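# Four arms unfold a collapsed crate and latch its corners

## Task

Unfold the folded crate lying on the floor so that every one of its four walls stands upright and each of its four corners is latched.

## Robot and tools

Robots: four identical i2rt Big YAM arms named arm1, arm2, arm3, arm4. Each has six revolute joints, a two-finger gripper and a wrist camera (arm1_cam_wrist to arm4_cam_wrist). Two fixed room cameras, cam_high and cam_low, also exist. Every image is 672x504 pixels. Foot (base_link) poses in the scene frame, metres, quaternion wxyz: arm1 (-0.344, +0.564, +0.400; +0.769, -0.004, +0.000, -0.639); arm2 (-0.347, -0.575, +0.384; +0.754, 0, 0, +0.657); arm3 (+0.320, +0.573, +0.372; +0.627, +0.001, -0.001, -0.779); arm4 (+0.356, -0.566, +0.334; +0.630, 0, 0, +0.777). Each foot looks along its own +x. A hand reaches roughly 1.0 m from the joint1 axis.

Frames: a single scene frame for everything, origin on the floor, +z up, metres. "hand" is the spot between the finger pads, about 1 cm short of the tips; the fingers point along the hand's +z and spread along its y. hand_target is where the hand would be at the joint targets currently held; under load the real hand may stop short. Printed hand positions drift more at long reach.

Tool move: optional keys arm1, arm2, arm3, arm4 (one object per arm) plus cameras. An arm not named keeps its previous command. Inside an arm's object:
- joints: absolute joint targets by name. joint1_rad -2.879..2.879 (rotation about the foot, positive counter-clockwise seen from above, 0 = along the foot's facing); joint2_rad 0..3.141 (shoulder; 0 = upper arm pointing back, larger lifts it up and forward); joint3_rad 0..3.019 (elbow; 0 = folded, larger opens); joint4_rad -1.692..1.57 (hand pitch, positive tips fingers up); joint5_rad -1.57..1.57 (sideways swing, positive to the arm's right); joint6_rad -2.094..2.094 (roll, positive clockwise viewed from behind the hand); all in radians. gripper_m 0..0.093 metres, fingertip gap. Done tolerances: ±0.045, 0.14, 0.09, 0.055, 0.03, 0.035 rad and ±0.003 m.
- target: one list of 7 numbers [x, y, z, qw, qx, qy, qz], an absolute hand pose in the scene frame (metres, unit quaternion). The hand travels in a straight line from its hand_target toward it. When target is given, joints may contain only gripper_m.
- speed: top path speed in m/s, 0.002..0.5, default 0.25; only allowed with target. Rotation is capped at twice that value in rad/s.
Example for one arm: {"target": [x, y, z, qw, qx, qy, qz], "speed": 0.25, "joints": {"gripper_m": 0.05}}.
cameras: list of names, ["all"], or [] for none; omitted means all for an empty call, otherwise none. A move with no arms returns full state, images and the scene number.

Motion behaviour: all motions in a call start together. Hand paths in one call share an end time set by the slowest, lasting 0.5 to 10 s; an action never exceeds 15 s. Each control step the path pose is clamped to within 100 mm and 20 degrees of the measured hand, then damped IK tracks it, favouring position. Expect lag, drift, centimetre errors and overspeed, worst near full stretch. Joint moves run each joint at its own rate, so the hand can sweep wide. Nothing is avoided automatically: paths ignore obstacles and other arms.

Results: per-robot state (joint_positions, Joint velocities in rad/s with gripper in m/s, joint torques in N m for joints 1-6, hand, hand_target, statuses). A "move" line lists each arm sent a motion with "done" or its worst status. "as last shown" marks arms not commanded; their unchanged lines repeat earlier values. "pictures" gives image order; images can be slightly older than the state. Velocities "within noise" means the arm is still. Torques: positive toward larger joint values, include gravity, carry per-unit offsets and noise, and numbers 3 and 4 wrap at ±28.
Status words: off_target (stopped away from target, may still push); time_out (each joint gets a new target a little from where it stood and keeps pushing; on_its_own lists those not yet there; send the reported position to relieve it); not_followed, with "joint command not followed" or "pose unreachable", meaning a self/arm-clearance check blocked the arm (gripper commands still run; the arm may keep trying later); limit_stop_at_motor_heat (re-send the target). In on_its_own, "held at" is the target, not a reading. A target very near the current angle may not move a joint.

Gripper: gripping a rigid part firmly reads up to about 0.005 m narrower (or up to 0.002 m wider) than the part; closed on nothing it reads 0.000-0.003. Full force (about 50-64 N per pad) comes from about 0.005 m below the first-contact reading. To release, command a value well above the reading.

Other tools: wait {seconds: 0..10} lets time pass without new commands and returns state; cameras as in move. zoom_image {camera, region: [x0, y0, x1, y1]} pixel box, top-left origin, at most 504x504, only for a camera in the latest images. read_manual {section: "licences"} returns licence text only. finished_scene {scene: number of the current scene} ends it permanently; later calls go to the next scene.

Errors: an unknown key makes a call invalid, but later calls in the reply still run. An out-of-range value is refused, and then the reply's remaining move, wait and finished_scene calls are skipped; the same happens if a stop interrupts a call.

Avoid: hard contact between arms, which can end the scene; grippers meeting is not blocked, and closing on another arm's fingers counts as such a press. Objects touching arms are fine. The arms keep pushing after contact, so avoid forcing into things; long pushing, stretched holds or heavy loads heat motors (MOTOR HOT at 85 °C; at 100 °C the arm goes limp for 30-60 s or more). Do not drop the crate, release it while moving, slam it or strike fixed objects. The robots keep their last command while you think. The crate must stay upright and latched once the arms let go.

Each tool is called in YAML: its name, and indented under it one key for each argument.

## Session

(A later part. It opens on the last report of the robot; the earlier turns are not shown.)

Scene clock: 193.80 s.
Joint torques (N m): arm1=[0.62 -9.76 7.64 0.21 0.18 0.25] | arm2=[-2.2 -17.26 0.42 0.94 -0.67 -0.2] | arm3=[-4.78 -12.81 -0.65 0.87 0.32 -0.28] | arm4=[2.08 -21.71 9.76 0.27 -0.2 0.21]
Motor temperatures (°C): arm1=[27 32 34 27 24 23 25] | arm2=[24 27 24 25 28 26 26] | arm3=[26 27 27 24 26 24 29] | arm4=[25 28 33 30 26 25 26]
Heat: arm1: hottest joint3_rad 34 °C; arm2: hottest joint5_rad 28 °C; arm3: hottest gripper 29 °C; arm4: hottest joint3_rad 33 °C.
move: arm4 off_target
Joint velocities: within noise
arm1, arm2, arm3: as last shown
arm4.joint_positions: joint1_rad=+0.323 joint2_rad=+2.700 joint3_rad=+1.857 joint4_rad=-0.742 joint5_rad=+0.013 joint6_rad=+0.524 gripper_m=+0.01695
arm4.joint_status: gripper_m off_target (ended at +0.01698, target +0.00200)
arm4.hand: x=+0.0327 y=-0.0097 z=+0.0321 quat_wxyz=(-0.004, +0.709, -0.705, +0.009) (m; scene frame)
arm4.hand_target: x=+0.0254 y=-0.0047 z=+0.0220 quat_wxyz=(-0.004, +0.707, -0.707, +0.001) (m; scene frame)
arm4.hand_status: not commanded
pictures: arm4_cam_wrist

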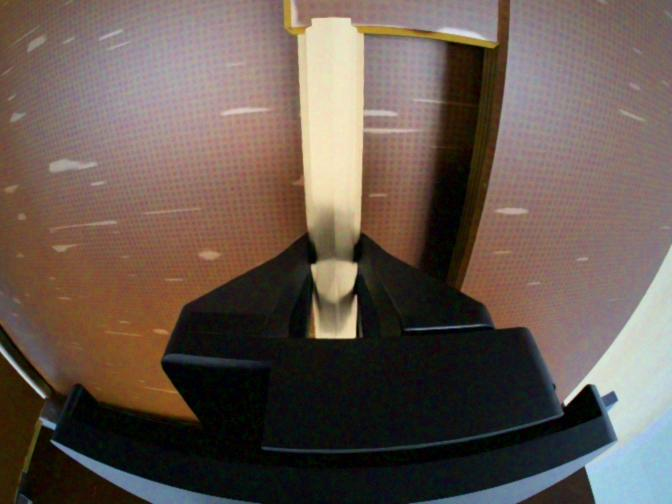

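move:
  arm4: {"target":[0.031,-0.008,0.095,0.0615,0.704,-0.704,-0.0615],"speed":0.1}

move:
  arm4: {"target":[0.056,-0.008,0.152,0.123,0.696,-0.696,-0.123],"speed":0.1}

move:
  arm4: {"target":[0.104,-0.008,0.208,0.195,0.68,-0.68,-0.195],"speed":0.1}

move:
  arm4: {"target":[0.158,-0.008,0.238,0.253,0.66,-0.66,-0.253],"speed":0.1}
  cameras: ["arm4_cam_wrist","cam_low","cam_high"]

Scene clock: 197.57 s.
Joint torques (N m): arm1=[0.5 -9.99 7.61 0.23 0.17 0.21] | arm2=[-2.32 -17.26 0.43 0.95 -0.66 -0.2] | arm3=[-4.95 -13.39 -0.61 0.9 0.32 -0.32] | arm4=[2.02 -26.34 5.83 -0.14 -0.42 0.2]
Motor temperatures (°C): arm1=[27 32 34 27 24 23 25] | arm2=[24 27 24 25 28 26 26] | arm3=[26 27 27 24 26 24 29] | arm4=[25 28 33 30 26 25 27]
Heat: arm1: hottest joint3_rad 34 °C; arm2: hottest joint5_rad 28 °C; arm3: hottest gripper 29 °C; arm4: hottest joint3_rad 33 °C.
move: arm4 off_target
Joint velocities: within noise
arm1, arm2, arm3: as last shown
arm4.joint_positions: joint1_rad=+0.275 joint2_rad=+2.570 joint3_rad=+1.702 joint4_rad=-0.631 joint5_rad=-0.147 joint6_rad=+0.482 gripper_m=+0.01694
arm4.joint_status: not commanded
arm4.hand: x=+0.0358 y=-0.0094 z=+0.0758 quat_wxyz=(+0.059, +0.707, -0.703, -0.056) (m; scene frame)
arm4.hand_target: x=+0.0294 y=-0.0057 z=+0.0945 quat_wxyz=(+0.061, +0.704, -0.704, -0.066) (m; scene frame)
arm4.hand_status: off_target (0.020 m and 0.7 deg from the pose sent, 0.063 m and 11.0 deg at the start)
pictures: none

Scene clock: 199.00 s.
Joint torques (N m): arm1=[0.44 -9.47 7.65 0.39 0.2 0.17] | arm2=[-2.32 -17.2 0.43 0.95 -0.66 -0.2] | arm3=[-5.25 -13.1 -0.49 0.91 0.34 -0.28] | arm4=[1.67 -25.58 5.56 -0.44 -0.34 0.14]
Motor temperatures (°C): arm1=[27 32 34 27 24 23 25] | arm2=[24 27 24 25 28 26 26] | arm3=[26 27 27 24 26 24 29] | arm4=[25 28 33 30 26 25 27]
Heat: arm1: hottest joint3_rad 34 °C; arm2: hottest joint5_rad 28 °C; arm3: hottest gripper 29 °C; arm4: hottest joint3_rad 33 °C.
move: arm4 off_target
Joint velocities: within noise
arm1, arm3: as last shown
arm2.joint_positions: joint1_rad=-0.862 joint2_rad=+2.139 joint3_rad=+0.748 joint4_rad=+0.390 joint5_rad=-0.711 joint6_rad=+0.777 gripper_m=+0.01482
arm2.joint_status: not commanded
arm2.hand: x=-0.0192 y=-0.2296 z=+0.2484 quat_wxyz=(+0.002, +0.006, -0.905, -0.426) (m; scene frame)
arm2.hand_target: x=-0.0219 y=-0.2432 z=+0.2515 quat_wxyz=(+0.004, -0.003, -0.905, -0.425) (m; scene frame)
arm2.hand_status: not commanded
arm4.joint_positions: joint1_rad=+0.201 joint2_rad=+2.427 joint3_rad=+1.558 joint4_rad=-0.565 joint5_rad=-0.317 joint6_rad=+0.423 gripper_m=+0.01697
arm4.joint_status: not commanded
arm4.hand: x=+0.0553 y=-0.0081 z=+0.1328 quat_wxyz=(+0.123, +0.700, -0.694, -0.120) (m; scene frame)
arm4.hand_target: x=+0.0551 y=-0.0072 z=+0.1516 quat_wxyz=(+0.123, +0.697, -0.696, -0.124) (m; scene frame)
arm4.hand_status: off_target (0.019 m and 0.6 deg from the pose sent, 0.079 m and 10.7 deg at the start)
pictures: none

Scene clock: 200.63 s.
Joint torques (N m): arm1=[1.08 -10.29 7.5 0.35 0.17 0.16] | arm2=[-2.26 -17.26 0.43 0.95 -0.67 -0.2] | arm3=[-5.48 -13.8 -0.53 0.85 0.31 -0.32] | arm4=[1.26 -24.12 5.59 -0.55 -0.53 0.09]
Motor temperatures (°C): arm1=[27 32 34 27 24 23 25] | arm2=[24 27 24 25 28 26 26] | arm3=[26 27 27 24 26 24 29] | arm4=[25 28 33 30 26 25 27]
Heat: arm1: hottest joint3_rad 34 °C; arm2: hottest joint5_rad 28 °C; arm3: hottest gripper 29 °C; arm4: hottest joint3_rad 33 °C.
move: arm4 off_target
Joint velocities: within noise
arm1, arm2, arm3: as last shown
arm4.joint_positions: joint1_rad=+0.079 joint2_rad=+2.295 joint3_rad=+1.429 joint4_rad=-0.532 joint5_rad=-0.530 joint6_rad=+0.324 gripper_m=+0.01662
arm4.joint_status: not commanded
arm4.hand: x=+0.0997 y=-0.0063 z=+0.1917 quat_wxyz=(+0.193, +0.683, -0.677, -0.194) (m; scene frame)
arm4.hand_target: x=+0.1034 y=-0.0076 z=+0.2074 quat_wxyz=(+0.195, +0.679, -0.680, -0.196) (m; scene frame)
arm4.hand_status: off_target (0.017 m and 0.5 deg from the pose sent, 0.090 m and 12.3 deg at the start)
pictures: none

Scene clock: 202.13 s.
Joint torques (N m): arm1=[0.85 -9.93 7.5 0.17 0.19 0.2] | arm2=[-2.32 -17.26 0.43 0.95 -0.67 -0.2] | arm3=[-5.36 -13.39 -0.68 0.79 0.33 -0.31] | arm4=[1.03 -23.24 5.48 -1.24 -0.57 -0.1]
Motor temperatures (°C): arm1=[27 31 34 27 24 23 25] | arm2=[24 27 24 25 28 26 26] | arm3=[26 27 27 24 26 24 29] | arm4=[25 28 33 30 26 25 27]
Heat: arm1: hottest joint3_rad 34 °C; arm2: hottest joint5_rad 28 °C; arm3: hottest gripper 29 °C; arm4: hottest joint3_rad 33 °C.
move: arm4 off_target
Joint velocities: within noise
arm1.joint_positions: joint1_rad=-0.435 joint2_rad=+1.240 joint3_rad=+0.945 joint4_rad=-1.272 joint5_rad=-0.006 joint6_rad=-0.264 gripper_m=+0.05998
arm1.joint_status: not commanded
arm1.hand: x=-0.4244 y=+0.2459 z=+0.5541 quat_wxyz=(-0.003, -0.702, -0.712, +0.004) (m; scene frame)
arm1.hand_target: x=-0.4206 y=+0.2491 z=+0.5520 quat_wxyz=(+0.001, -0.704, -0.710, -0.001) (m; scene frame)
arm1.hand_status: not commanded
arm2, arm3: as last shown
arm4.joint_positions: joint1_rad=-0.039 joint2_rad=+2.245 joint3_rad=+1.377 joint4_rad=-0.555 joint5_rad=-0.722 joint6_rad=+0.208 gripper_m=+0.01638
arm4.joint_status: not commanded
arm4.hand: x=+0.1444 y=-0.0055 z=+0.2247 quat_wxyz=(+0.252, +0.665, -0.655, -0.255) (m; scene frame)
arm4.hand_target: x=+0.1507 y=-0.0105 z=+0.2377 quat_wxyz=(+0.255, +0.663, -0.656, -0.252) (m; scene frame)
arm4.hand_status: off_target (0.019 m and 0.9 deg from the pose sent, 0.074 m and 10.1 deg at the start)
pictures: arm4_cam_wrist, cam_high, cam_low

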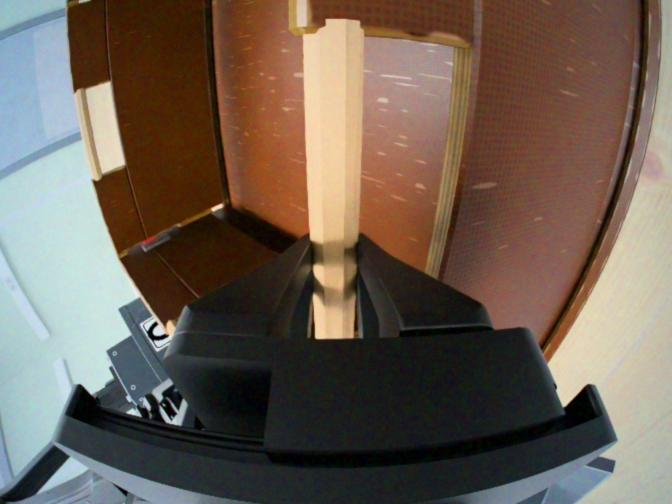

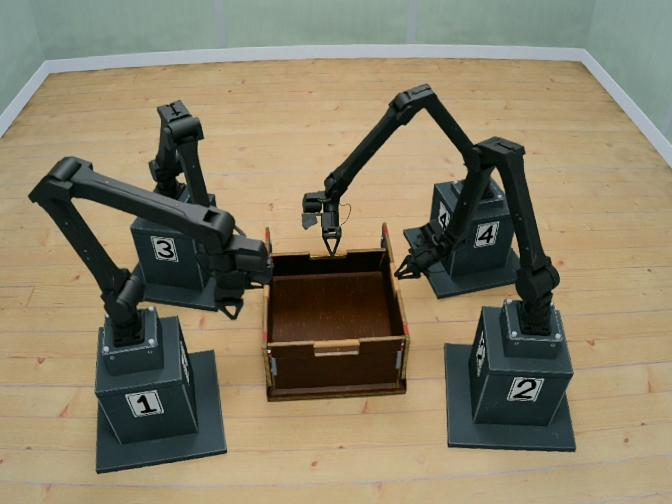

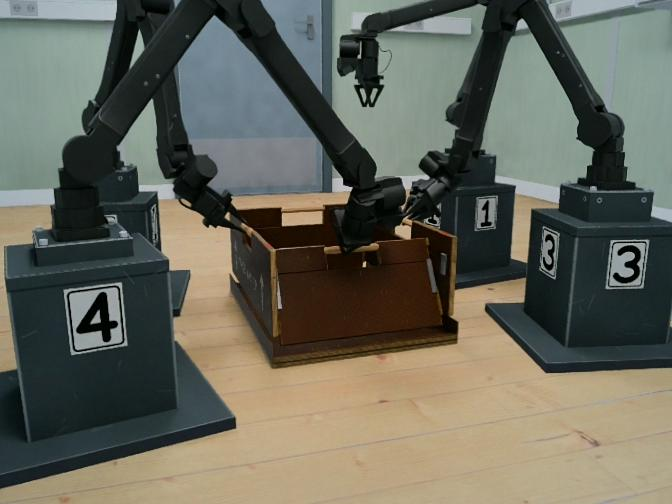

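move:
  arm4: {"target":[0.205,-0.008,0.252,0.28,0.65,-0.65,-0.28],"speed":0.08}

move:
  arm4: {"target":[0.245,-0.008,0.254,0.288,0.646,-0.646,-0.288],"speed":0.06}

move:
  arm4: {"target":[0.275,-0.008,0.252,0.288,0.646,-0.646,-0.288],"speed":0.06}

move:
  arm4: {"target":[0.3,-0.008,0.25,0.288,0.646,-0.646,-0.288],"speed":0.06}
  cameras: ["arm4_cam_wrist","cam_low","cam_high"]

zoom_image:
  camera: "cam_low"
  region: [212, 170, 472, 370]

zoom_image:
  camera: "cam_high"
  region: [237, 220, 437, 420]

Scene clock: 205.73 s.
Joint torques (N m): arm1=[0.67 -9.64 7.57 0.35 0.17 0.2] | arm2=[-2.26 -17.26 0.42 0.94 -0.66 -0.2] | arm3=[-5.71 -13.04 -0.54 0.98 0.33 -0.32] | arm4=[-0.09 -22.77 5.74 -1.73 -0.07 -0.12]
Motor temperatures (°C): arm1=[27 31 34 27 24 23 25] | arm2=[24 27 24 25 28 26 26] | arm3=[26 27 27 24 26 24 29] | arm4=[25 28 32 30 26 25 27]
Heat: arm1: hottest joint3_rad 34 °C; arm2: hottest joint5_rad 28 °C; arm3: hottest gripper 29 °C; arm4: hottest joint3_rad 32 °C.
move: arm4 off_target
Joint velocities: within noise
arm1, arm2: as last shown
arm3.joint_positions: joint1_rad=-0.796 joint2_rad=+2.136 joint3_rad=+0.828 joint4_rad=+0.361 joint5_rad=-0.782 joint6_rad=+0.759 gripper_m=+0.01637
arm3.joint_status: not commanded
arm3.hand: x=-0.0352 y=+0.2066 z=+0.2551 quat_wxyz=(-0.460, -0.887, -0.028, +0.001) (m; scene frame)
arm3.hand_target: x=-0.0323 y=+0.2428 z=+0.2356 quat_wxyz=(-0.439, -0.898, +0.002, -0.004) (m; scene frame)
arm3.hand_status: not commanded
arm4.joint_positions: joint1_rad=-0.138 joint2_rad=+2.236 joint3_rad=+1.379 joint4_rad=-0.640 joint5_rad=-0.836 joint6_rad=+0.087 gripper_m=+0.01634
arm4.joint_status: not commanded
arm4.hand: x=+0.1875 y=-0.0036 z=+0.2422 quat_wxyz=(+0.286, +0.651, -0.641, -0.289) (m; scene frame)
arm4.hand_target: x=+0.2030 y=-0.0070 z=+0.2525 quat_wxyz=(+0.284, +0.646, -0.650, -0.282) (m; scene frame)
arm4.hand_status: off_target (0.021 m and 1.7 deg from the pose sent, 0.066 m and 4.6 deg at the start)
pictures: none

Scene clock: 207.07 s.
Joint torques (N m): arm1=[0.5 -9.29 7.68 0.12 0.17 0.16] | arm2=[-2.26 -17.2 0.53 0.96 -0.63 -0.2] | arm3=[-5.42 -12.92 -0.66 0.91 0.48 -0.32] | arm4=[-1.79 -21.54 6.63 -2.63 0.14 -0.47]
Motor temperatures (°C): arm1=[27 31 34 27 24 23 25] | arm2=[24 27 24 25 28 26 26] | arm3=[26 27 27 24 26 24 29] | arm4=[25 28 32 30 26 25 27]
Heat: arm1: hottest joint3_rad 34 °C; arm2: hottest joint5_rad 28 °C; arm3: hottest gripper 29 °C; arm4: hottest joint3_rad 32 °C.
move: arm4 off_target
Joint velocities: within noise
arm1: as last shown
arm2.joint_positions: joint1_rad=-0.862 joint2_rad=+2.137 joint3_rad=+0.746 joint4_rad=+0.390 joint5_rad=-0.713 joint6_rad=+0.777 gripper_m=+0.01482
arm2.joint_status: not commanded
arm2.hand: x=-0.0198 y=-0.2298 z=+0.2490 quat_wxyz=(+0.003, +0.006, -0.905, -0.426) (m; scene frame)
arm2.hand_target: x=-0.0217 y=-0.2429 z=+0.2522 quat_wxyz=(+0.003, -0.003, -0.905, -0.426) (m; scene frame)
arm2.hand_status: not commanded
arm3.joint_positions: joint1_rad=-0.796 joint2_rad=+2.136 joint3_rad=+0.826 joint4_rad=+0.361 joint5_rad=-0.787 joint6_rad=+0.759 gripper_m=+0.01637
arm3.joint_status: not commanded
arm3.hand: x=-0.0340 y=+0.2067 z=+0.2552 quat_wxyz=(-0.462, -0.887, -0.028, -0.001) (m; scene frame)
arm3.hand_target: x=-0.0314 y=+0.2431 z=+0.2354 quat_wxyz=(-0.439, -0.898, +0.002, -0.005) (m; scene frame)
arm3.hand_status: not commanded
arm4.joint_positions: joint1_rad=-0.193 joint2_rad=+2.231 joint3_rad=+1.385 joint4_rad=-0.709 joint5_rad=-0.860 joint6_rad=+0.004 gripper_m=+0.01635
arm4.joint_status: not commanded
arm4.hand: x=+0.2161 y=-0.0045 z=+0.2489 quat_wxyz=(+0.293, +0.648, -0.637, -0.297) (m; scene frame)
arm4.hand_target: x=+0.2438 y=-0.0075 z=+0.2539 quat_wxyz=(+0.288, +0.644, -0.647, -0.289) (m; scene frame)
arm4.hand_status: off_target (0.030 m and 1.6 deg from the pose sent, 0.059 m and 0.9 deg at the start)
pictures: none

Scene clock: 208.27 s.
Joint torques (N m): arm1=[0.38 -9.64 7.73 0.21 0.22 0.18] | arm2=[-2.2 -17.26 0.51 0.94 -0.64 -0.2] | arm3=[-5.36 -13.39 -0.58 0.88 0.47 -0.31] | arm4=[-1.14 -20.48 7.17 -2.5 0.24 -0.46]
Motor temperatures (°C): arm1=[27 31 34 27 24 23 25] | arm2=[24 27 24 25 28 26 26] | arm3=[26 27 27 24 26 24 29] | arm4=[25 28 32 30 26 25 27]
Heat: arm1: hottest joint3_rad 34 °C; arm2: hottest joint5_rad 28 °C; arm3: hottest gripper 29 °C; arm4: hottest joint3_rad 32 °C.
move: arm4 off_target
Joint velocities: within noise
arm1, arm2, arm3: as last shown
arm4.joint_positions: joint1_rad=-0.254 joint2_rad=+2.233 joint3_rad=+1.400 joint4_rad=-0.782 joint5_rad=-0.860 joint6_rad=-0.082 gripper_m=+0.01645
arm4.joint_status: not commanded
arm4.hand: x=+0.2505 y=-0.0039 z=+0.2521 quat_wxyz=(+0.290, +0.647, -0.638, -0.300) (m; scene frame)
arm4.hand_target: x=+0.2739 y=-0.0083 z=+0.2515 quat_wxyz=(+0.288, +0.645, -0.646, -0.289) (m; scene frame)
arm4.hand_status: off_target (0.025 m and 1.7 deg from the pose sent, 0.059 m and 1.6 deg at the start)
pictures: none

Scene clock: 209.33 s.
Joint torques (N m): arm1=[0.73 -9.99 7.57 0.1 0.2 0.21] | arm2=[-2.32 -17.2 0.53 0.95 -0.63 -0.2] | arm3=[-5.07 -13.22 -0.49 0.94 0.51 -0.31] | arm4=[-3.78 -20.31 7.08 -2.77 0.36 -0.68]
Motor temperatures (°C): arm1=[27 31 34 27 24 23 25] | arm2=[24 27 24 25 28 26 26] | arm3=[26 27 27 24 26 24 29] | arm4=[25 28 32 30 26 25 27]
Heat: arm1: hottest joint3_rad 34 °C; arm2: hottest joint5_rad 28 °C; arm3: hottest gripper 29 °C; arm4: hottest joint3_rad 32 °C.
move: arm4 off_target
Joint velocities: within noise
arm1, arm2: as last shown
arm3.joint_positions: joint1_rad=-0.796 joint2_rad=+2.136 joint3_rad=+0.826 joint4_rad=+0.361 joint5_rad=-0.788 joint6_rad=+0.759 gripper_m=+0.01637
arm3.joint_status: not commanded
arm3.hand: x=-0.0338 y=+0.2066 z=+0.2554 quat_wxyz=(-0.462, -0.886, -0.029, -0.002) (m; scene frame)
arm3.hand_target: x=-0.0330 y=+0.2424 z=+0.2359 quat_wxyz=(-0.440, -0.898, +0.001, -0.003) (m; scene frame)
arm3.hand_status: not commanded
arm4.joint_positions: joint1_rad=-0.262 joint2_rad=+2.242 joint3_rad=+1.422 joint4_rad=-0.831 joint5_rad=-0.859 joint6_rad=-0.122 gripper_m=+0.01646
arm4.joint_status: not commanded
arm4.hand: x=+0.2549 y=-0.0042 z=+0.2529 quat_wxyz=(+0.295, +0.652, -0.633, -0.295) (m; scene frame)
arm4.hand_target: x=+0.2970 y=-0.0084 z=+0.2506 quat_wxyz=(+0.288, +0.645, -0.646, -0.289) (m; scene frame)
arm4.hand_status: off_target (0.045 m and 2.1 deg from the pose sent, 0.050 m and 1.7 deg at the start)
pictures: arm4_cam_wrist, cam_high, cam_low

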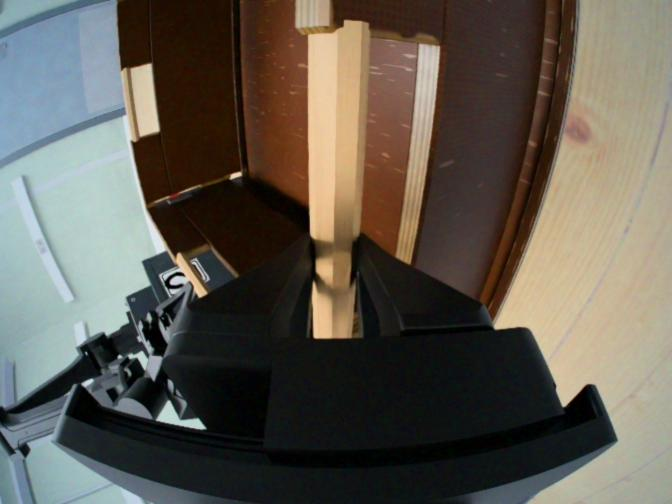

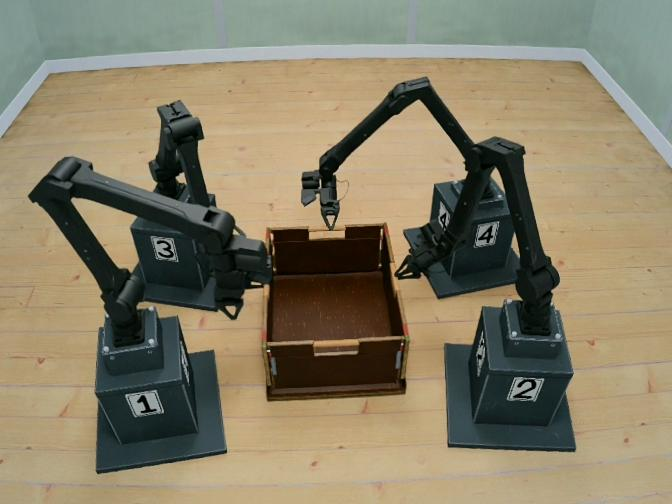

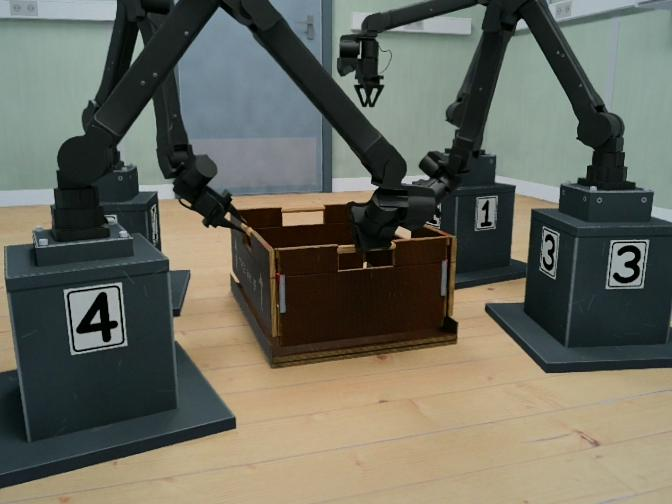

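Scaled by 1.938 from the camera's 672x504 image, which has a finer 960x720 frame.

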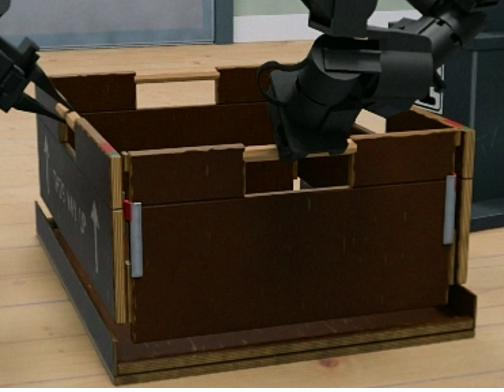

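Scaled by 2.520 from the camera's 672x504 image, which has a finer 960x720 frame.

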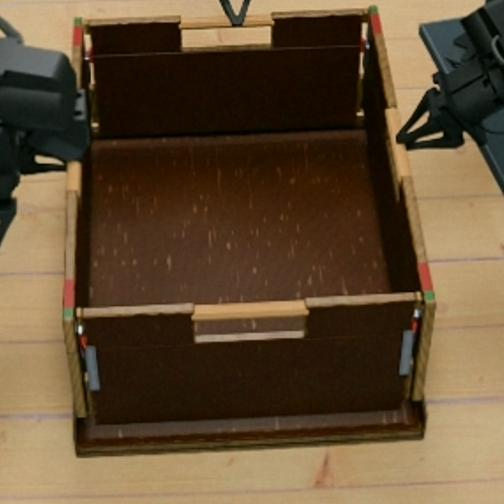

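move:
  arm4: {"target":[0.335,-0.008,0.246,0.288,0.646,-0.646,-0.288],"speed":0.06}

move:
  arm4: {"target":[0.226,-0.008,0.25,0.288,0.646,-0.646,-0.288],"speed":0.1}
  cameras: ["cam_low","cam_high"]

zoom_image:
  camera: "cam_low"
  region: [212, 170, 472, 370]

zoom_image:
  camera: "cam_high"
  region: [237, 220, 437, 420]

Scene clock: 211.77 s.
Joint torques (N m): arm1=[0.56 -9.23 7.69 0.25 0.14 0.19] | arm2=[-2.26 -17.2 0.54 0.96 -0.63 -0.2] | arm3=[-5.19 -13.57 -0.46 0.9 0.53 -0.32] | arm4=[-7.77 -20.42 6.67 -3.03 0.82 -1]
Motor temperatures (°C): arm1=[27 31 34 27 24 23 25] | arm2=[24 27 24 25 28 26 26] | arm3=[26 27 27 24 26 24 29] | arm4=[25 28 32 30 26 25 27]
Heat: arm1: hottest joint3_rad 34 °C; arm2: hottest joint5_rad 28 °C; arm3: hottest gripper 29 °C; arm4: hottest joint3_rad 32 °C.
move: arm4 off_target
Joint velocities: within noise
arm1, arm2, arm3: as last shown
arm4.joint_positions: joint1_rad=-0.266 joint2_rad=+2.260 joint3_rad=+1.452 joint4_rad=-0.890 joint5_rad=-0.865 joint6_rad=-0.171 gripper_m=+0.01647
arm4.joint_status: not commanded
arm4.hand: x=+0.2568 y=-0.0041 z=+0.2525 quat_wxyz=(+0.305, +0.658, -0.624, -0.292) (m; scene frame)
arm4.hand_target: x=+0.3282 y=-0.0104 z=+0.2459 quat_wxyz=(+0.288, +0.644, -0.647, -0.290) (m; scene frame)
arm4.hand_status: off_target (0.079 m and 3.5 deg from the pose sent, 0.080 m and 2.1 deg at the start)
pictures: none

Scene clock: 213.47 s.
Joint torques (N m): arm1=[0.79 -9.76 7.58 0.34 0.19 0.18] | arm2=[-2.32 -17.26 0.51 0.95 -0.63 -0.2] | arm3=[-5.25 -13.22 -0.47 0.94 0.54 -0.31] | arm4=[4.13 -20.25 5.89 0.51 -0.15 0.42]
Motor temperatures (°C): arm1=[27 31 34 27 24 23 25] | arm2=[24 27 24 25 28 26 26] | arm3=[26 27 27 24 26 24 29] | arm4=[25 28 32 30 26 25 27]
Heat: arm1: hottest joint3_rad 34 °C; arm2: hottest joint5_rad 28 °C; arm3: hottest gripper 29 °C; arm4: hottest joint3_rad 32 °C.
move: arm4 off_target
Joint velocities: within noise
arm1, arm2, arm3: as last shown
arm3.hand_target: x=-0.0330 y=+0.2424 z=+0.2360 quat_wxyz=(-0.440, -0.898, +0.001, -0.003) (m; scene frame)
arm4.joint_positions: joint1_rad=-0.250 joint2_rad=+2.219 joint3_rad=+1.383 joint4_rad=-0.750 joint5_rad=-0.840 joint6_rad=-0.047 gripper_m=+0.01647
arm4.joint_status: not commanded
arm4.hand: x=+0.2503 y=-0.0035 z=+0.2525 quat_wxyz=(+0.280, +0.645, -0.646, -0.296) (m; scene frame)
arm4.hand_target: x=+0.2340 y=-0.0090 z=+0.2492 quat_wxyz=(+0.285, +0.646, -0.649, -0.285) (m; scene frame)
arm4.hand_status: off_target (0.025 m and 1.3 deg from the pose sent, 0.031 m and 3.5 deg at the start)
pictures: cam_high, cam_low

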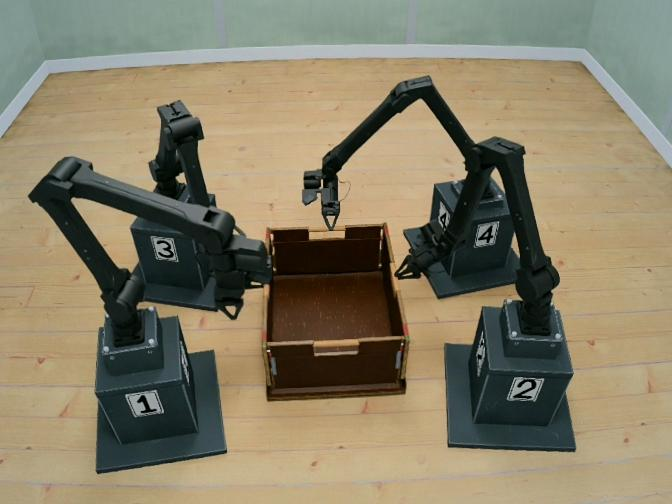

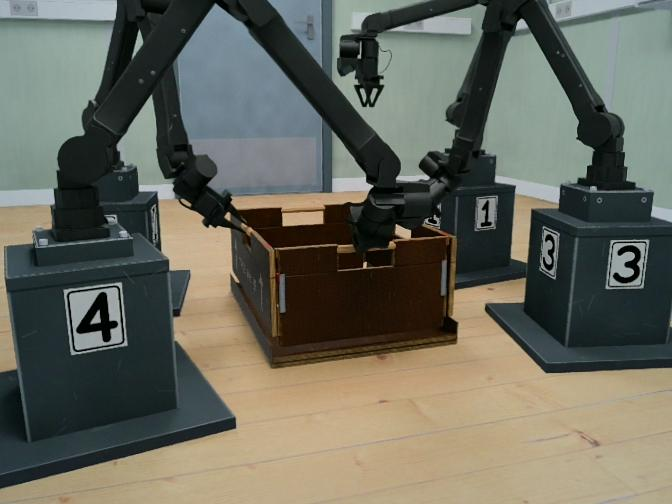

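Scaled by 1.938 from the camera's 672x504 image, which has a finer 960x720 frame.

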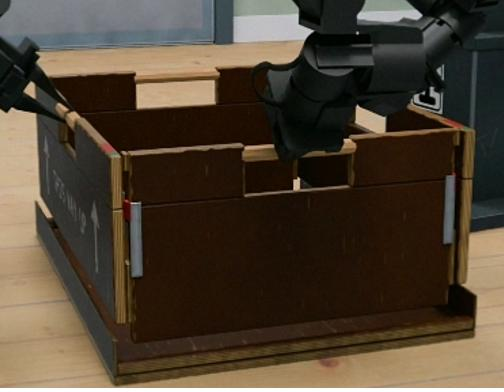

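Scaled by 2.520 from the camera's 672x504 image, which has a finer 960x720 frame.

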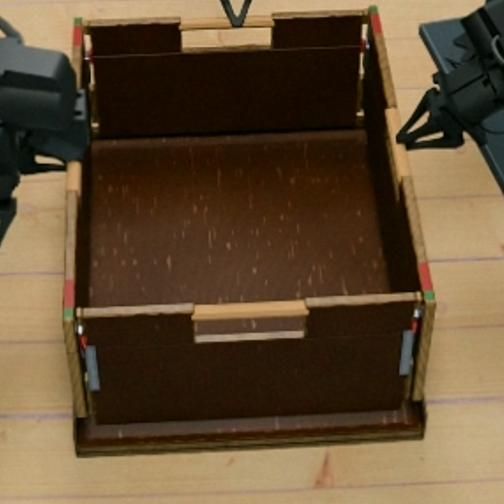

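zoom_image:
  camera: "cam_low"
  region: [255, 230, 305, 350]

zoom_image:
  camera: "cam_low"
  region: [430, 220, 470, 330]

zoom_image:
  camera: "cam_high"
  region: [260, 215, 300, 275]

zoom_image:
  camera: "cam_high"
  region: [365, 215, 405, 275]

Scaled by 4.200 from the camera's 672x504 image, which has a finer 960x720 frame.

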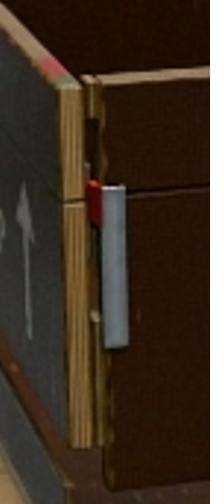

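Scaled by 4.582 from the camera's 672x504 image, which has a finer 960x720 frame.

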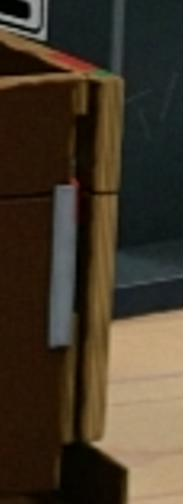

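Scaled by 8.400 from the camera's 672x504 image, which has a finer 960x720 frame.

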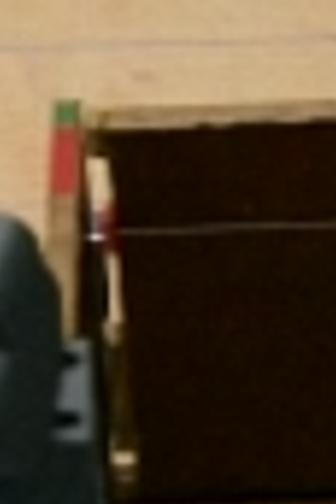

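Scaled by 8.400 from the camera's 672x504 image, which has a finer 960x720 frame.

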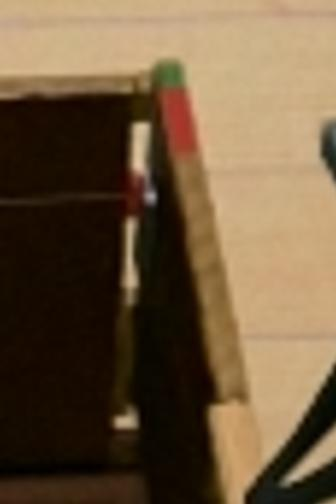

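move:
  arm4: {"target":[0.25,-0.008,0.25,0.288,0.646,-0.646,-0.288],"speed":0.1}

move:
  arm4: {"joints":{"gripper_m":0.06}}

move:
  arm4: {"target":[0.325,-0.008,0.33,0.288,0.646,-0.646,-0.288],"speed":0.15}

move:
  arm4: {"target":[0.40,-0.25,0.5,0,0.707,-0.707,0],"speed":0.3}
  arm3: {"target":[-0.035,0.212,0.25,0.45,0.893,0,0],"speed":0.1}
  arm2: {"target":[-0.02,-0.232,0.252,0,0,0.905,0.425],"speed":0.1}
  cameras: ["cam_high","cam_low"]

zoom_image:
  camera: "cam_low"
  region: [212, 170, 472, 370]

zoom_image:
  camera: "cam_high"
  region: [237, 220, 437, 420]

Scene clock: 218.37 s.
Joint torques (N m): arm1=[0.44 -10.05 7.45 0.09 0.17 0.18] | arm2=[-2.26 -17.26 0.51 0.95 -0.63 -0.2] | arm3=[-5.36 -13.33 -0.36 0.96 0.53 -0.31] | arm4=[1.85 -19.6 7.25 -0.96 -0.41 -0.11]
Motor temperatures (°C): arm1=[27 31 34 27 24 23 25] | arm2=[24 27 24 25 28 26 26] | arm3=[26 27 27 24 26 24 29] | arm4=[25 29 32 30 26 25 27]
Heat: arm1: hottest joint3_rad 34 °C; arm2: hottest joint5_rad 28 °C; arm3: hottest gripper 29 °C; arm4: hottest joint3_rad 32 °C.
move: arm4 done
Joint velocities: within noise
arm1, arm2, arm3: as last shown
arm4.joint_positions: joint1_rad=-0.251 joint2_rad=+2.219 joint3_rad=+1.383 joint4_rad=-0.752 joint5_rad=-0.843 joint6_rad=-0.050 gripper_m=+0.01647
arm4.joint_status: not commanded
arm4.hand: x=+0.2507 y=-0.0036 z=+0.2529 quat_wxyz=(+0.281, +0.645, -0.645, -0.298) (m; scene frame)
arm4.hand_target: x=+0.2501 y=-0.0064 z=+0.2502 quat_wxyz=(+0.285, +0.647, -0.645, -0.291) (m; scene frame)
arm4.hand_status: done (0.005 m and 1.4 deg from the pose sent, 0.005 m and 1.3 deg at the start)
pictures: none

Scene clock: 219.07 s.
Joint torques (N m): arm1=[0.32 -9.76 7.69 0.42 0.19 0.18] | arm2=[-2.26 -17.2 0.53 0.95 -0.62 -0.2] | arm3=[-5.6 -13.22 -0.32 0.85 0.55 -0.28] | arm4=[2.2 -19.78 7.21 -0.53 -0.45 -0.11]
Motor temperatures (°C): arm1=[27 31 34 27 24 23 25] | arm2=[24 27 24 25 28 26 26] | arm3=[26 27 27 24 26 24 29] | arm4=[25 29 32 30 26 25 27]
Heat: arm1: hottest joint3_rad 34 °C; arm2: hottest joint5_rad 28 °C; arm3: hottest gripper 29 °C; arm4: hottest joint3_rad 32 °C.
move: arm4 done
Joint velocities: within noise
arm1.joint_positions: joint1_rad=-0.435 joint2_rad=+1.240 joint3_rad=+0.945 joint4_rad=-1.272 joint5_rad=-0.006 joint6_rad=-0.264 gripper_m=+0.05998
arm1.joint_status: not commanded
arm1.hand: x=-0.4244 y=+0.2459 z=+0.5541 quat_wxyz=(-0.003, -0.702, -0.712, +0.004) (m; scene frame)
arm1.hand_target: x=-0.4206 y=+0.2491 z=+0.5520 quat_wxyz=(+0.001, -0.704, -0.710, -0.001) (m; scene frame)
arm1.hand_status: not commanded
arm2, arm3: as last shown
arm4.joint_positions: joint1_rad=-0.242 joint2_rad=+2.219 joint3_rad=+1.383 joint4_rad=-0.772 joint5_rad=-0.842 joint6_rad=-0.042 gripper_m=+0.05988
arm4.joint_status: all done
arm4.hand: x=+0.2456 y=-0.0084 z=+0.2528 quat_wxyz=(+0.290, +0.643, -0.648, -0.288) (m; scene frame)
arm4.hand_target: x=+0.2450 y=-0.0092 z=+0.2501 quat_wxyz=(+0.291, +0.646, -0.646, -0.285) (m; scene frame)
arm4.hand_status: not commanded
pictures: none

Scene clock: 220.77 s.
Joint torques (N m): arm1=[0.79 -10.17 7.83 0.32 0.17 0.21] | arm2=[-2.26 -17.2 0.53 0.94 -0.63 -0.2] | arm3=[-5.36 -13.45 -0.4 0.76 0.53 -0.31] | arm4=[1.61 -19.49 10.71 -0.88 -0.43 -0.2]
Motor temperatures (°C): arm1=[27 31 34 27 24 23 25] | arm2=[24 27 24 25 28 26 26] | arm3=[26 27 27 24 26 24 29] | arm4=[25 29 32 30 26 25 27]
Heat: arm1: hottest joint3_rad 34 °C; arm2: hottest joint5_rad 28 °C; arm3: hottest gripper 29 °C; arm4: hottest joint3_rad 32 °C.
move: arm4 off_target
Joint velocities: within noise
arm1, arm2, arm3: as last shown
arm4.joint_positions: joint1_rad=-0.383 joint2_rad=+2.121 joint3_rad=+1.429 joint4_rad=-1.089 joint5_rad=-0.828 joint6_rad=-0.237 gripper_m=+0.05996
arm4.joint_status: not commanded
arm4.hand: x=+0.3230 y=-0.0202 z=+0.3213 quat_wxyz=(+0.299, +0.634, -0.654, -0.282) (m; scene frame)
arm4.hand_target: x=+0.3266 y=-0.0059 z=+0.3300 quat_wxyz=(+0.285, +0.646, -0.646, -0.291) (m; scene frame)
arm4.hand_status: off_target (0.015 m and 2.2 deg from the pose sent, 0.111 m and 0.5 deg at the start)
pictures: none

Scene clock: 223.00 s.
Joint torques (N m): arm1=[0.97 -9.76 7.42 0.32 0.22 0.21] | arm2=[-0.26 -16.73 1.65 1.2 -0.09 -0.01] | arm3=[-1.32 -14.74 1.33 1.61 0.74 0.15] | arm4=[2.32 -7.47 8.92 -0.42 -0.04 0.3]
Motor temperatures (°C): arm1=[27 31 34 27 23 23 25] | arm2=[24 27 24 25 28 26 26] | arm3=[26 27 27 24 26 24 29] | arm4=[25 29 32 30 26 25 27]
Heat: arm1: hottest joint3_rad 34 °C; arm2: hottest joint5_rad 28 °C; arm3: hottest gripper 29 °C; arm4: hottest joint3_rad 32 °C.
move: arm2 done; arm3 off_target; arm4 done
Joint velocities: within noise
arm1: as last shown
arm2.joint_positions: joint1_rad=-0.862 joint2_rad=+2.137 joint3_rad=+0.746 joint4_rad=+0.394 joint5_rad=-0.710 joint6_rad=+0.780 gripper_m=+0.01482
arm2.joint_status: not commanded
arm2.hand: x=-0.0190 y=-0.2297 z=+0.2490 quat_wxyz=(+0.001, +0.005, -0.905, -0.426) (m; scene frame)
arm2.hand_target: x=-0.0195 y=-0.2323 z=+0.2520 quat_wxyz=(+0.000, -0.001, -0.905, -0.425) (m; scene frame)
arm2.hand_status: done (0.004 m and 0.6 deg from the pose sent, 0.004 m and 0.8 deg at the start)
arm3.joint_positions: joint1_rad=-0.788 joint2_rad=+2.136 joint3_rad=+0.823 joint4_rad=+0.376 joint5_rad=-0.776 joint6_rad=+0.783 gripper_m=+0.01637
arm3.joint_status: not commanded
arm3.hand: x=-0.0332 y=+0.2042 z=+0.2553 quat_wxyz=(-0.461, -0.887, -0.022, -0.001) (m; scene frame)
arm3.hand_target: x=-0.0336 y=+0.2130 z=+0.2495 quat_wxyz=(-0.449, -0.893, -0.003, +0.001) (m; scene frame)
arm3.hand_status: off_target (0.010 m and 2.9 deg from the pose sent, 0.008 m and 3.6 deg at the start)
arm4.joint_positions: joint1_rad=-0.349 joint2_rad=+1.205 joint3_rad=+0.971 joint4_rad=-1.319 joint5_rad=-0.003 joint6_rad=-0.163 gripper_m=+0.05996
arm4.joint_status: not commanded
arm4.hand: x=+0.4019 y=-0.2440 z=+0.5063 quat_wxyz=(-0.006, +0.715, -0.699, -0.006) (m; scene frame)
arm4.hand_target: x=+0.3989 y=-0.2498 z=+0.5013 quat_wxyz=(+0.002, +0.711, -0.703, +0.001) (m; scene frame)
arm4.hand_status: done (0.009 m and 1.6 deg from the pose sent, 0.301 m and 48.6 deg at the start)
pictures: cam_high, cam_low

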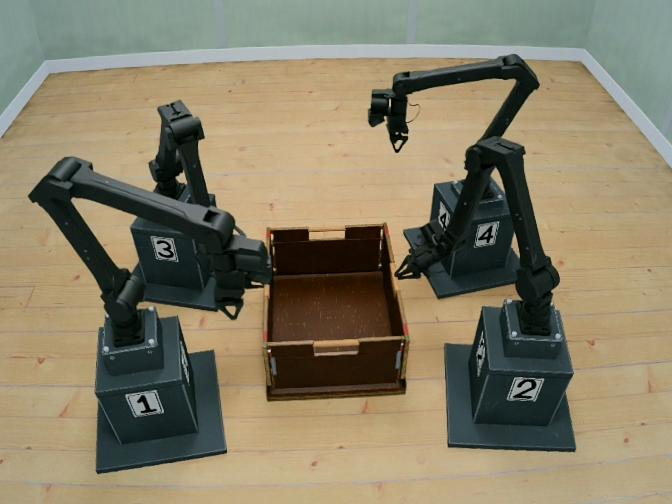

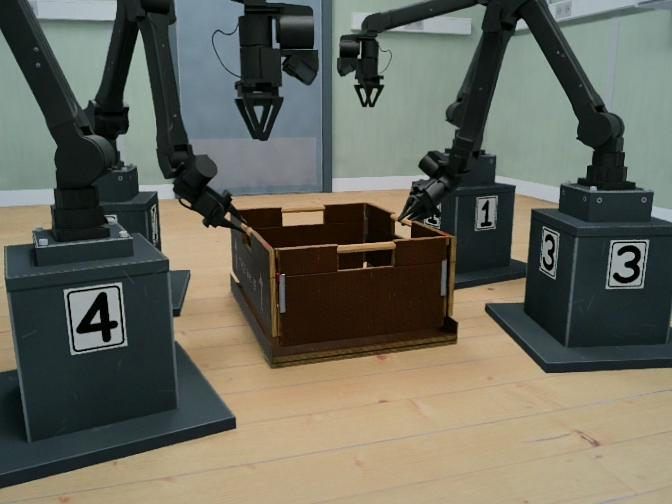

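Scaled by 1.938 from the camera's 672x504 image, which has a finer 960x720 frame.

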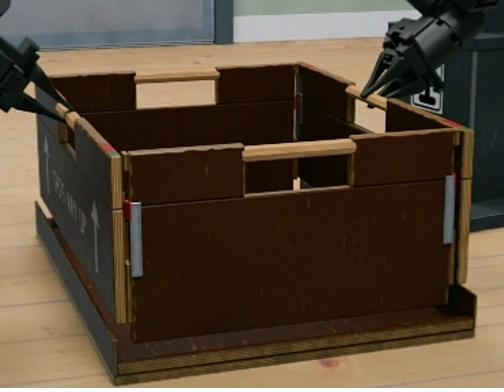

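Scaled by 2.520 from the camera's 672x504 image, which has a finer 960x720 frame.

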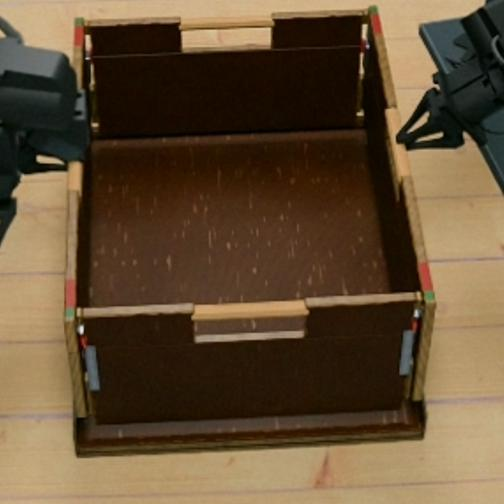

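move:
  arm2: {"joints":{"gripper_m":0.06}}
  arm3: {"joints":{"gripper_m":0.06}}

move:
  arm3: {"target":[-0.035,0.295,0.33,0.45,0.893,0,0],"speed":0.15}
  arm2: {"target":[-0.02,-0.31,0.33,0,0,0.905,0.425],"speed":0.15}
  cameras: ["all"]

zoom_image:
  camera: "cam_low"
  region: [212, 170, 472, 370]

zoom_image:
  camera: "cam_high"
  region: [237, 220, 437, 420]

Scene clock: 225.37 s.
Joint torques (N m): arm1=[0.91 -9.93 7.71 0.32 0.19 0.21] | arm2=[-0.38 -16.5 2.4 1.2 -0.19 -0.01] | arm3=[-1.44 -14.8 1.65 1.4 -0.03 0.1] | arm4=[2.32 -7.41 8.87 -0.42 -0.04 0.29]
Motor temperatures (°C): arm1=[27 31 34 27 23 23 25] | arm2=[24 27 24 25 28 26 26] | arm3=[26 27 27 24 26 24 29] | arm4=[25 29 32 30 26 25 27]
Heat: arm1: hottest joint3_rad 34 °C; arm2: hottest joint5_rad 28 °C; arm3: hottest gripper 29 °C; arm4: hottest joint3_rad 32 °C.
move: arm2 done; arm3 done
Joint velocities: within noise
arm1, arm4: as last shown
arm2.joint_positions: joint1_rad=-0.870 joint2_rad=+2.137 joint3_rad=+0.734 joint4_rad=+0.394 joint5_rad=-0.707 joint6_rad=+0.780 gripper_m=+0.05980
arm2.joint_status: all done
arm2.hand: x=-0.0217 y=-0.2361 z=+0.2466 quat_wxyz=(+0.004, -0.001, -0.907, -0.422) (m; scene frame)
arm2.hand_target: x=-0.0171 y=-0.2350 z=+0.2518 quat_wxyz=(-0.002, -0.004, -0.905, -0.425) (m; scene frame)
arm2.hand_status: not commanded
arm3.joint_positions: joint1_rad=-0.799 joint2_rad=+2.134 joint3_rad=+0.820 joint4_rad=+0.376 joint5_rad=-0.745 joint6_rad=+0.797 gripper_m=+0.05982
arm3.joint_status: all done
arm3.hand: x=-0.0400 y=+0.2109 z=+0.2524 quat_wxyz=(-0.451, -0.892, -0.005, +0.008) (m; scene frame)
arm3.hand_target: x=-0.0387 y=+0.2166 z=+0.2494 quat_wxyz=(-0.447, -0.894, +0.006, +0.004) (m; scene frame)
arm3.hand_status: not commanded
pictures: none

Scene clock: 227.13 s.
Joint torques (N m): arm1=[1.2 -10.11 7.56 0.2 0.17 0.21] | arm2=[-0.67 -14.97 3.59 0.64 -0.59 -0.2] | arm3=[-1.61 -13.51 2.88 0.76 -0.47 -0.17] | arm4=[2.37 -7.41 8.88 -0.43 -0.04 0.3]
Motor temperatures (°C): arm1=[27 30 34 27 23 23 25] | arm2=[24 27 24 25 28 26 26] | arm3=[26 27 27 24 26 24 29] | arm4=[25 29 32 30 26 25 27]
Heat: arm1: hottest joint3_rad 34 °C; arm2: hottest joint5_rad 28 °C; arm3: hottest gripper 29 °C; arm4: hottest joint3_rad 32 °C.
move: arm2 off_target; arm3 done
Joint velocities: within noise
arm1, arm4: as last shown
arm2.joint_positions: joint1_rad=-1.042 joint2_rad=+1.849 joint3_rad=+0.622 joint4_rad=+0.062 joint5_rad=-0.792 joint6_rad=+0.577 gripper_m=+0.05989
arm2.joint_status: not commanded
arm2.hand: x=-0.0267 y=-0.3089 z=+0.3205 quat_wxyz=(+0.011, -0.006, -0.907, -0.421) (m; scene frame)
arm2.hand_target: x=-0.0209 y=-0.3090 z=+0.3295 quat_wxyz=(+0.002, +0.000, -0.905, -0.426) (m; scene frame)
arm2.hand_status: off_target (0.012 m and 1.5 deg from the pose sent, 0.111 m and 0.6 deg at the start)
arm3.joint_positions: joint1_rad=-0.969 joint2_rad=+1.855 joint3_rad=+0.708 joint4_rad=+0.046 joint5_rad=-0.842 joint6_rad=+0.596 gripper_m=+0.05990
arm3.joint_status: not commanded
arm3.hand: x=-0.0350 y=+0.2894 z=+0.3278 quat_wxyz=(-0.451, -0.893, -0.001, -0.001) (m; scene frame)
arm3.hand_target: x=-0.0341 y=+0.2946 z=+0.3299 quat_wxyz=(-0.451, -0.893, +0.001, -0.001) (m; scene frame)
arm3.hand_status: done (0.006 m and 0.2 deg from the pose sent, 0.115 m and 1.1 deg at the start)
pictures: arm1_cam_wrist, arm2_cam_wrist, arm3_cam_wrist, arm4_cam_wrist, cam_high, cam_low

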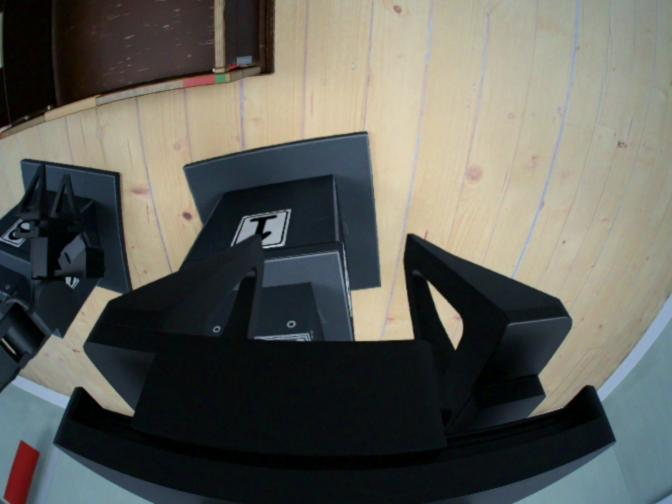

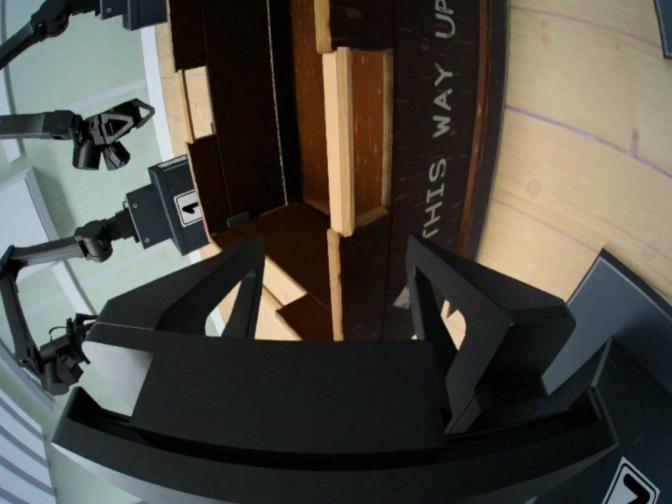

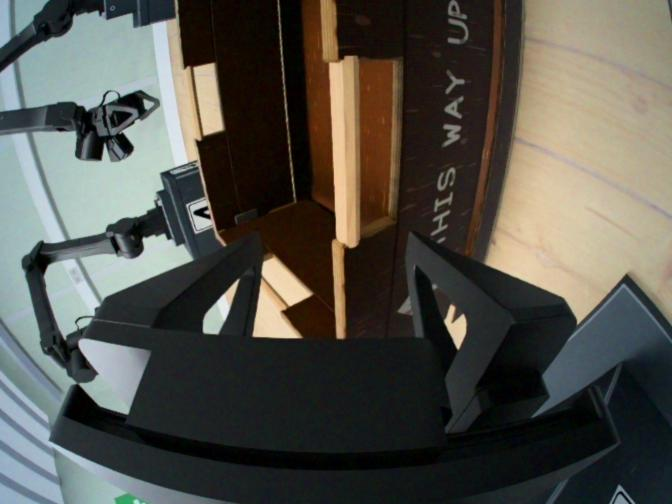

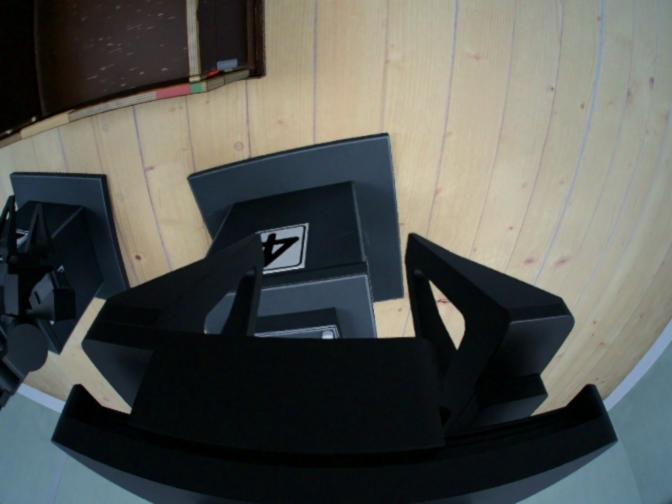

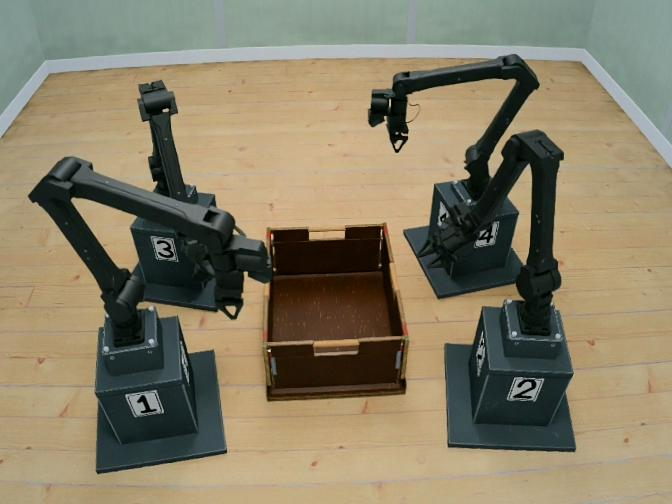

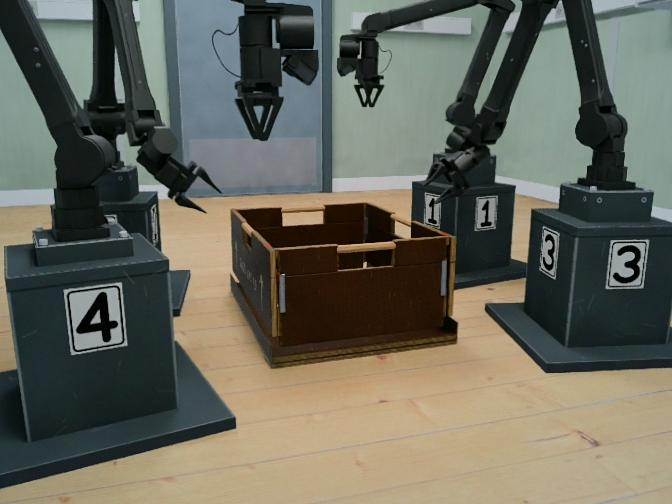

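Scaled by 1.938 from the camera's 672x504 image, which has a finer 960x720 frame.

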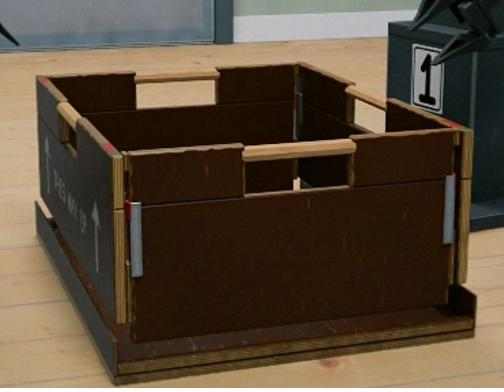

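Scaled by 2.520 from the camera's 672x504 image, which has a finer 960x720 frame.

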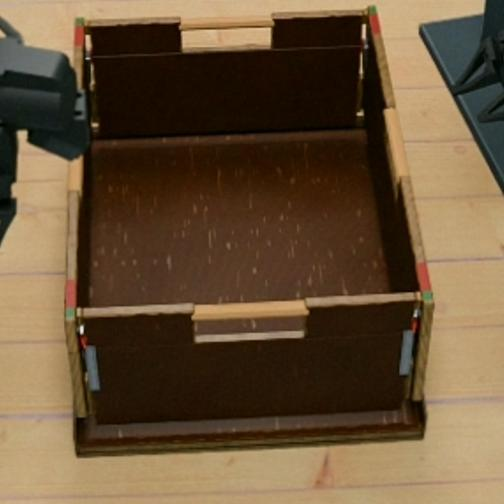

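zoom_image:
  camera: "arm1_cam_wrist"
  region: [160, 20, 290, 110]

zoom_image:
  camera: "arm4_cam_wrist"
  region: [140, 20, 280, 120]

Scaled by 3.877 from the camera's 672x504 image, which has a finer 960x720 frame.

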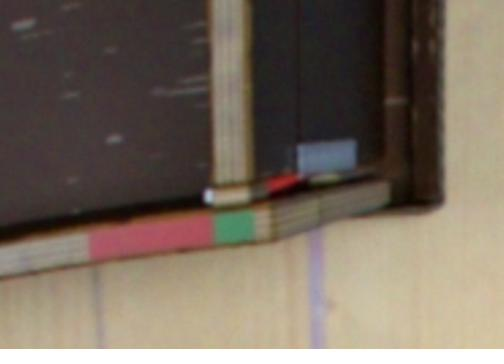

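Scaled by 3.600 from the camera's 672x504 image, which has a finer 960x720 frame.

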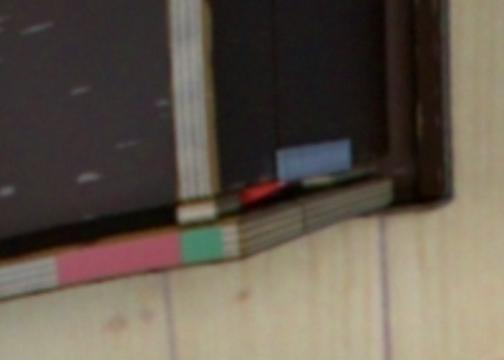

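finished_scene:
  scene: 1

The scene is finished: the task was done.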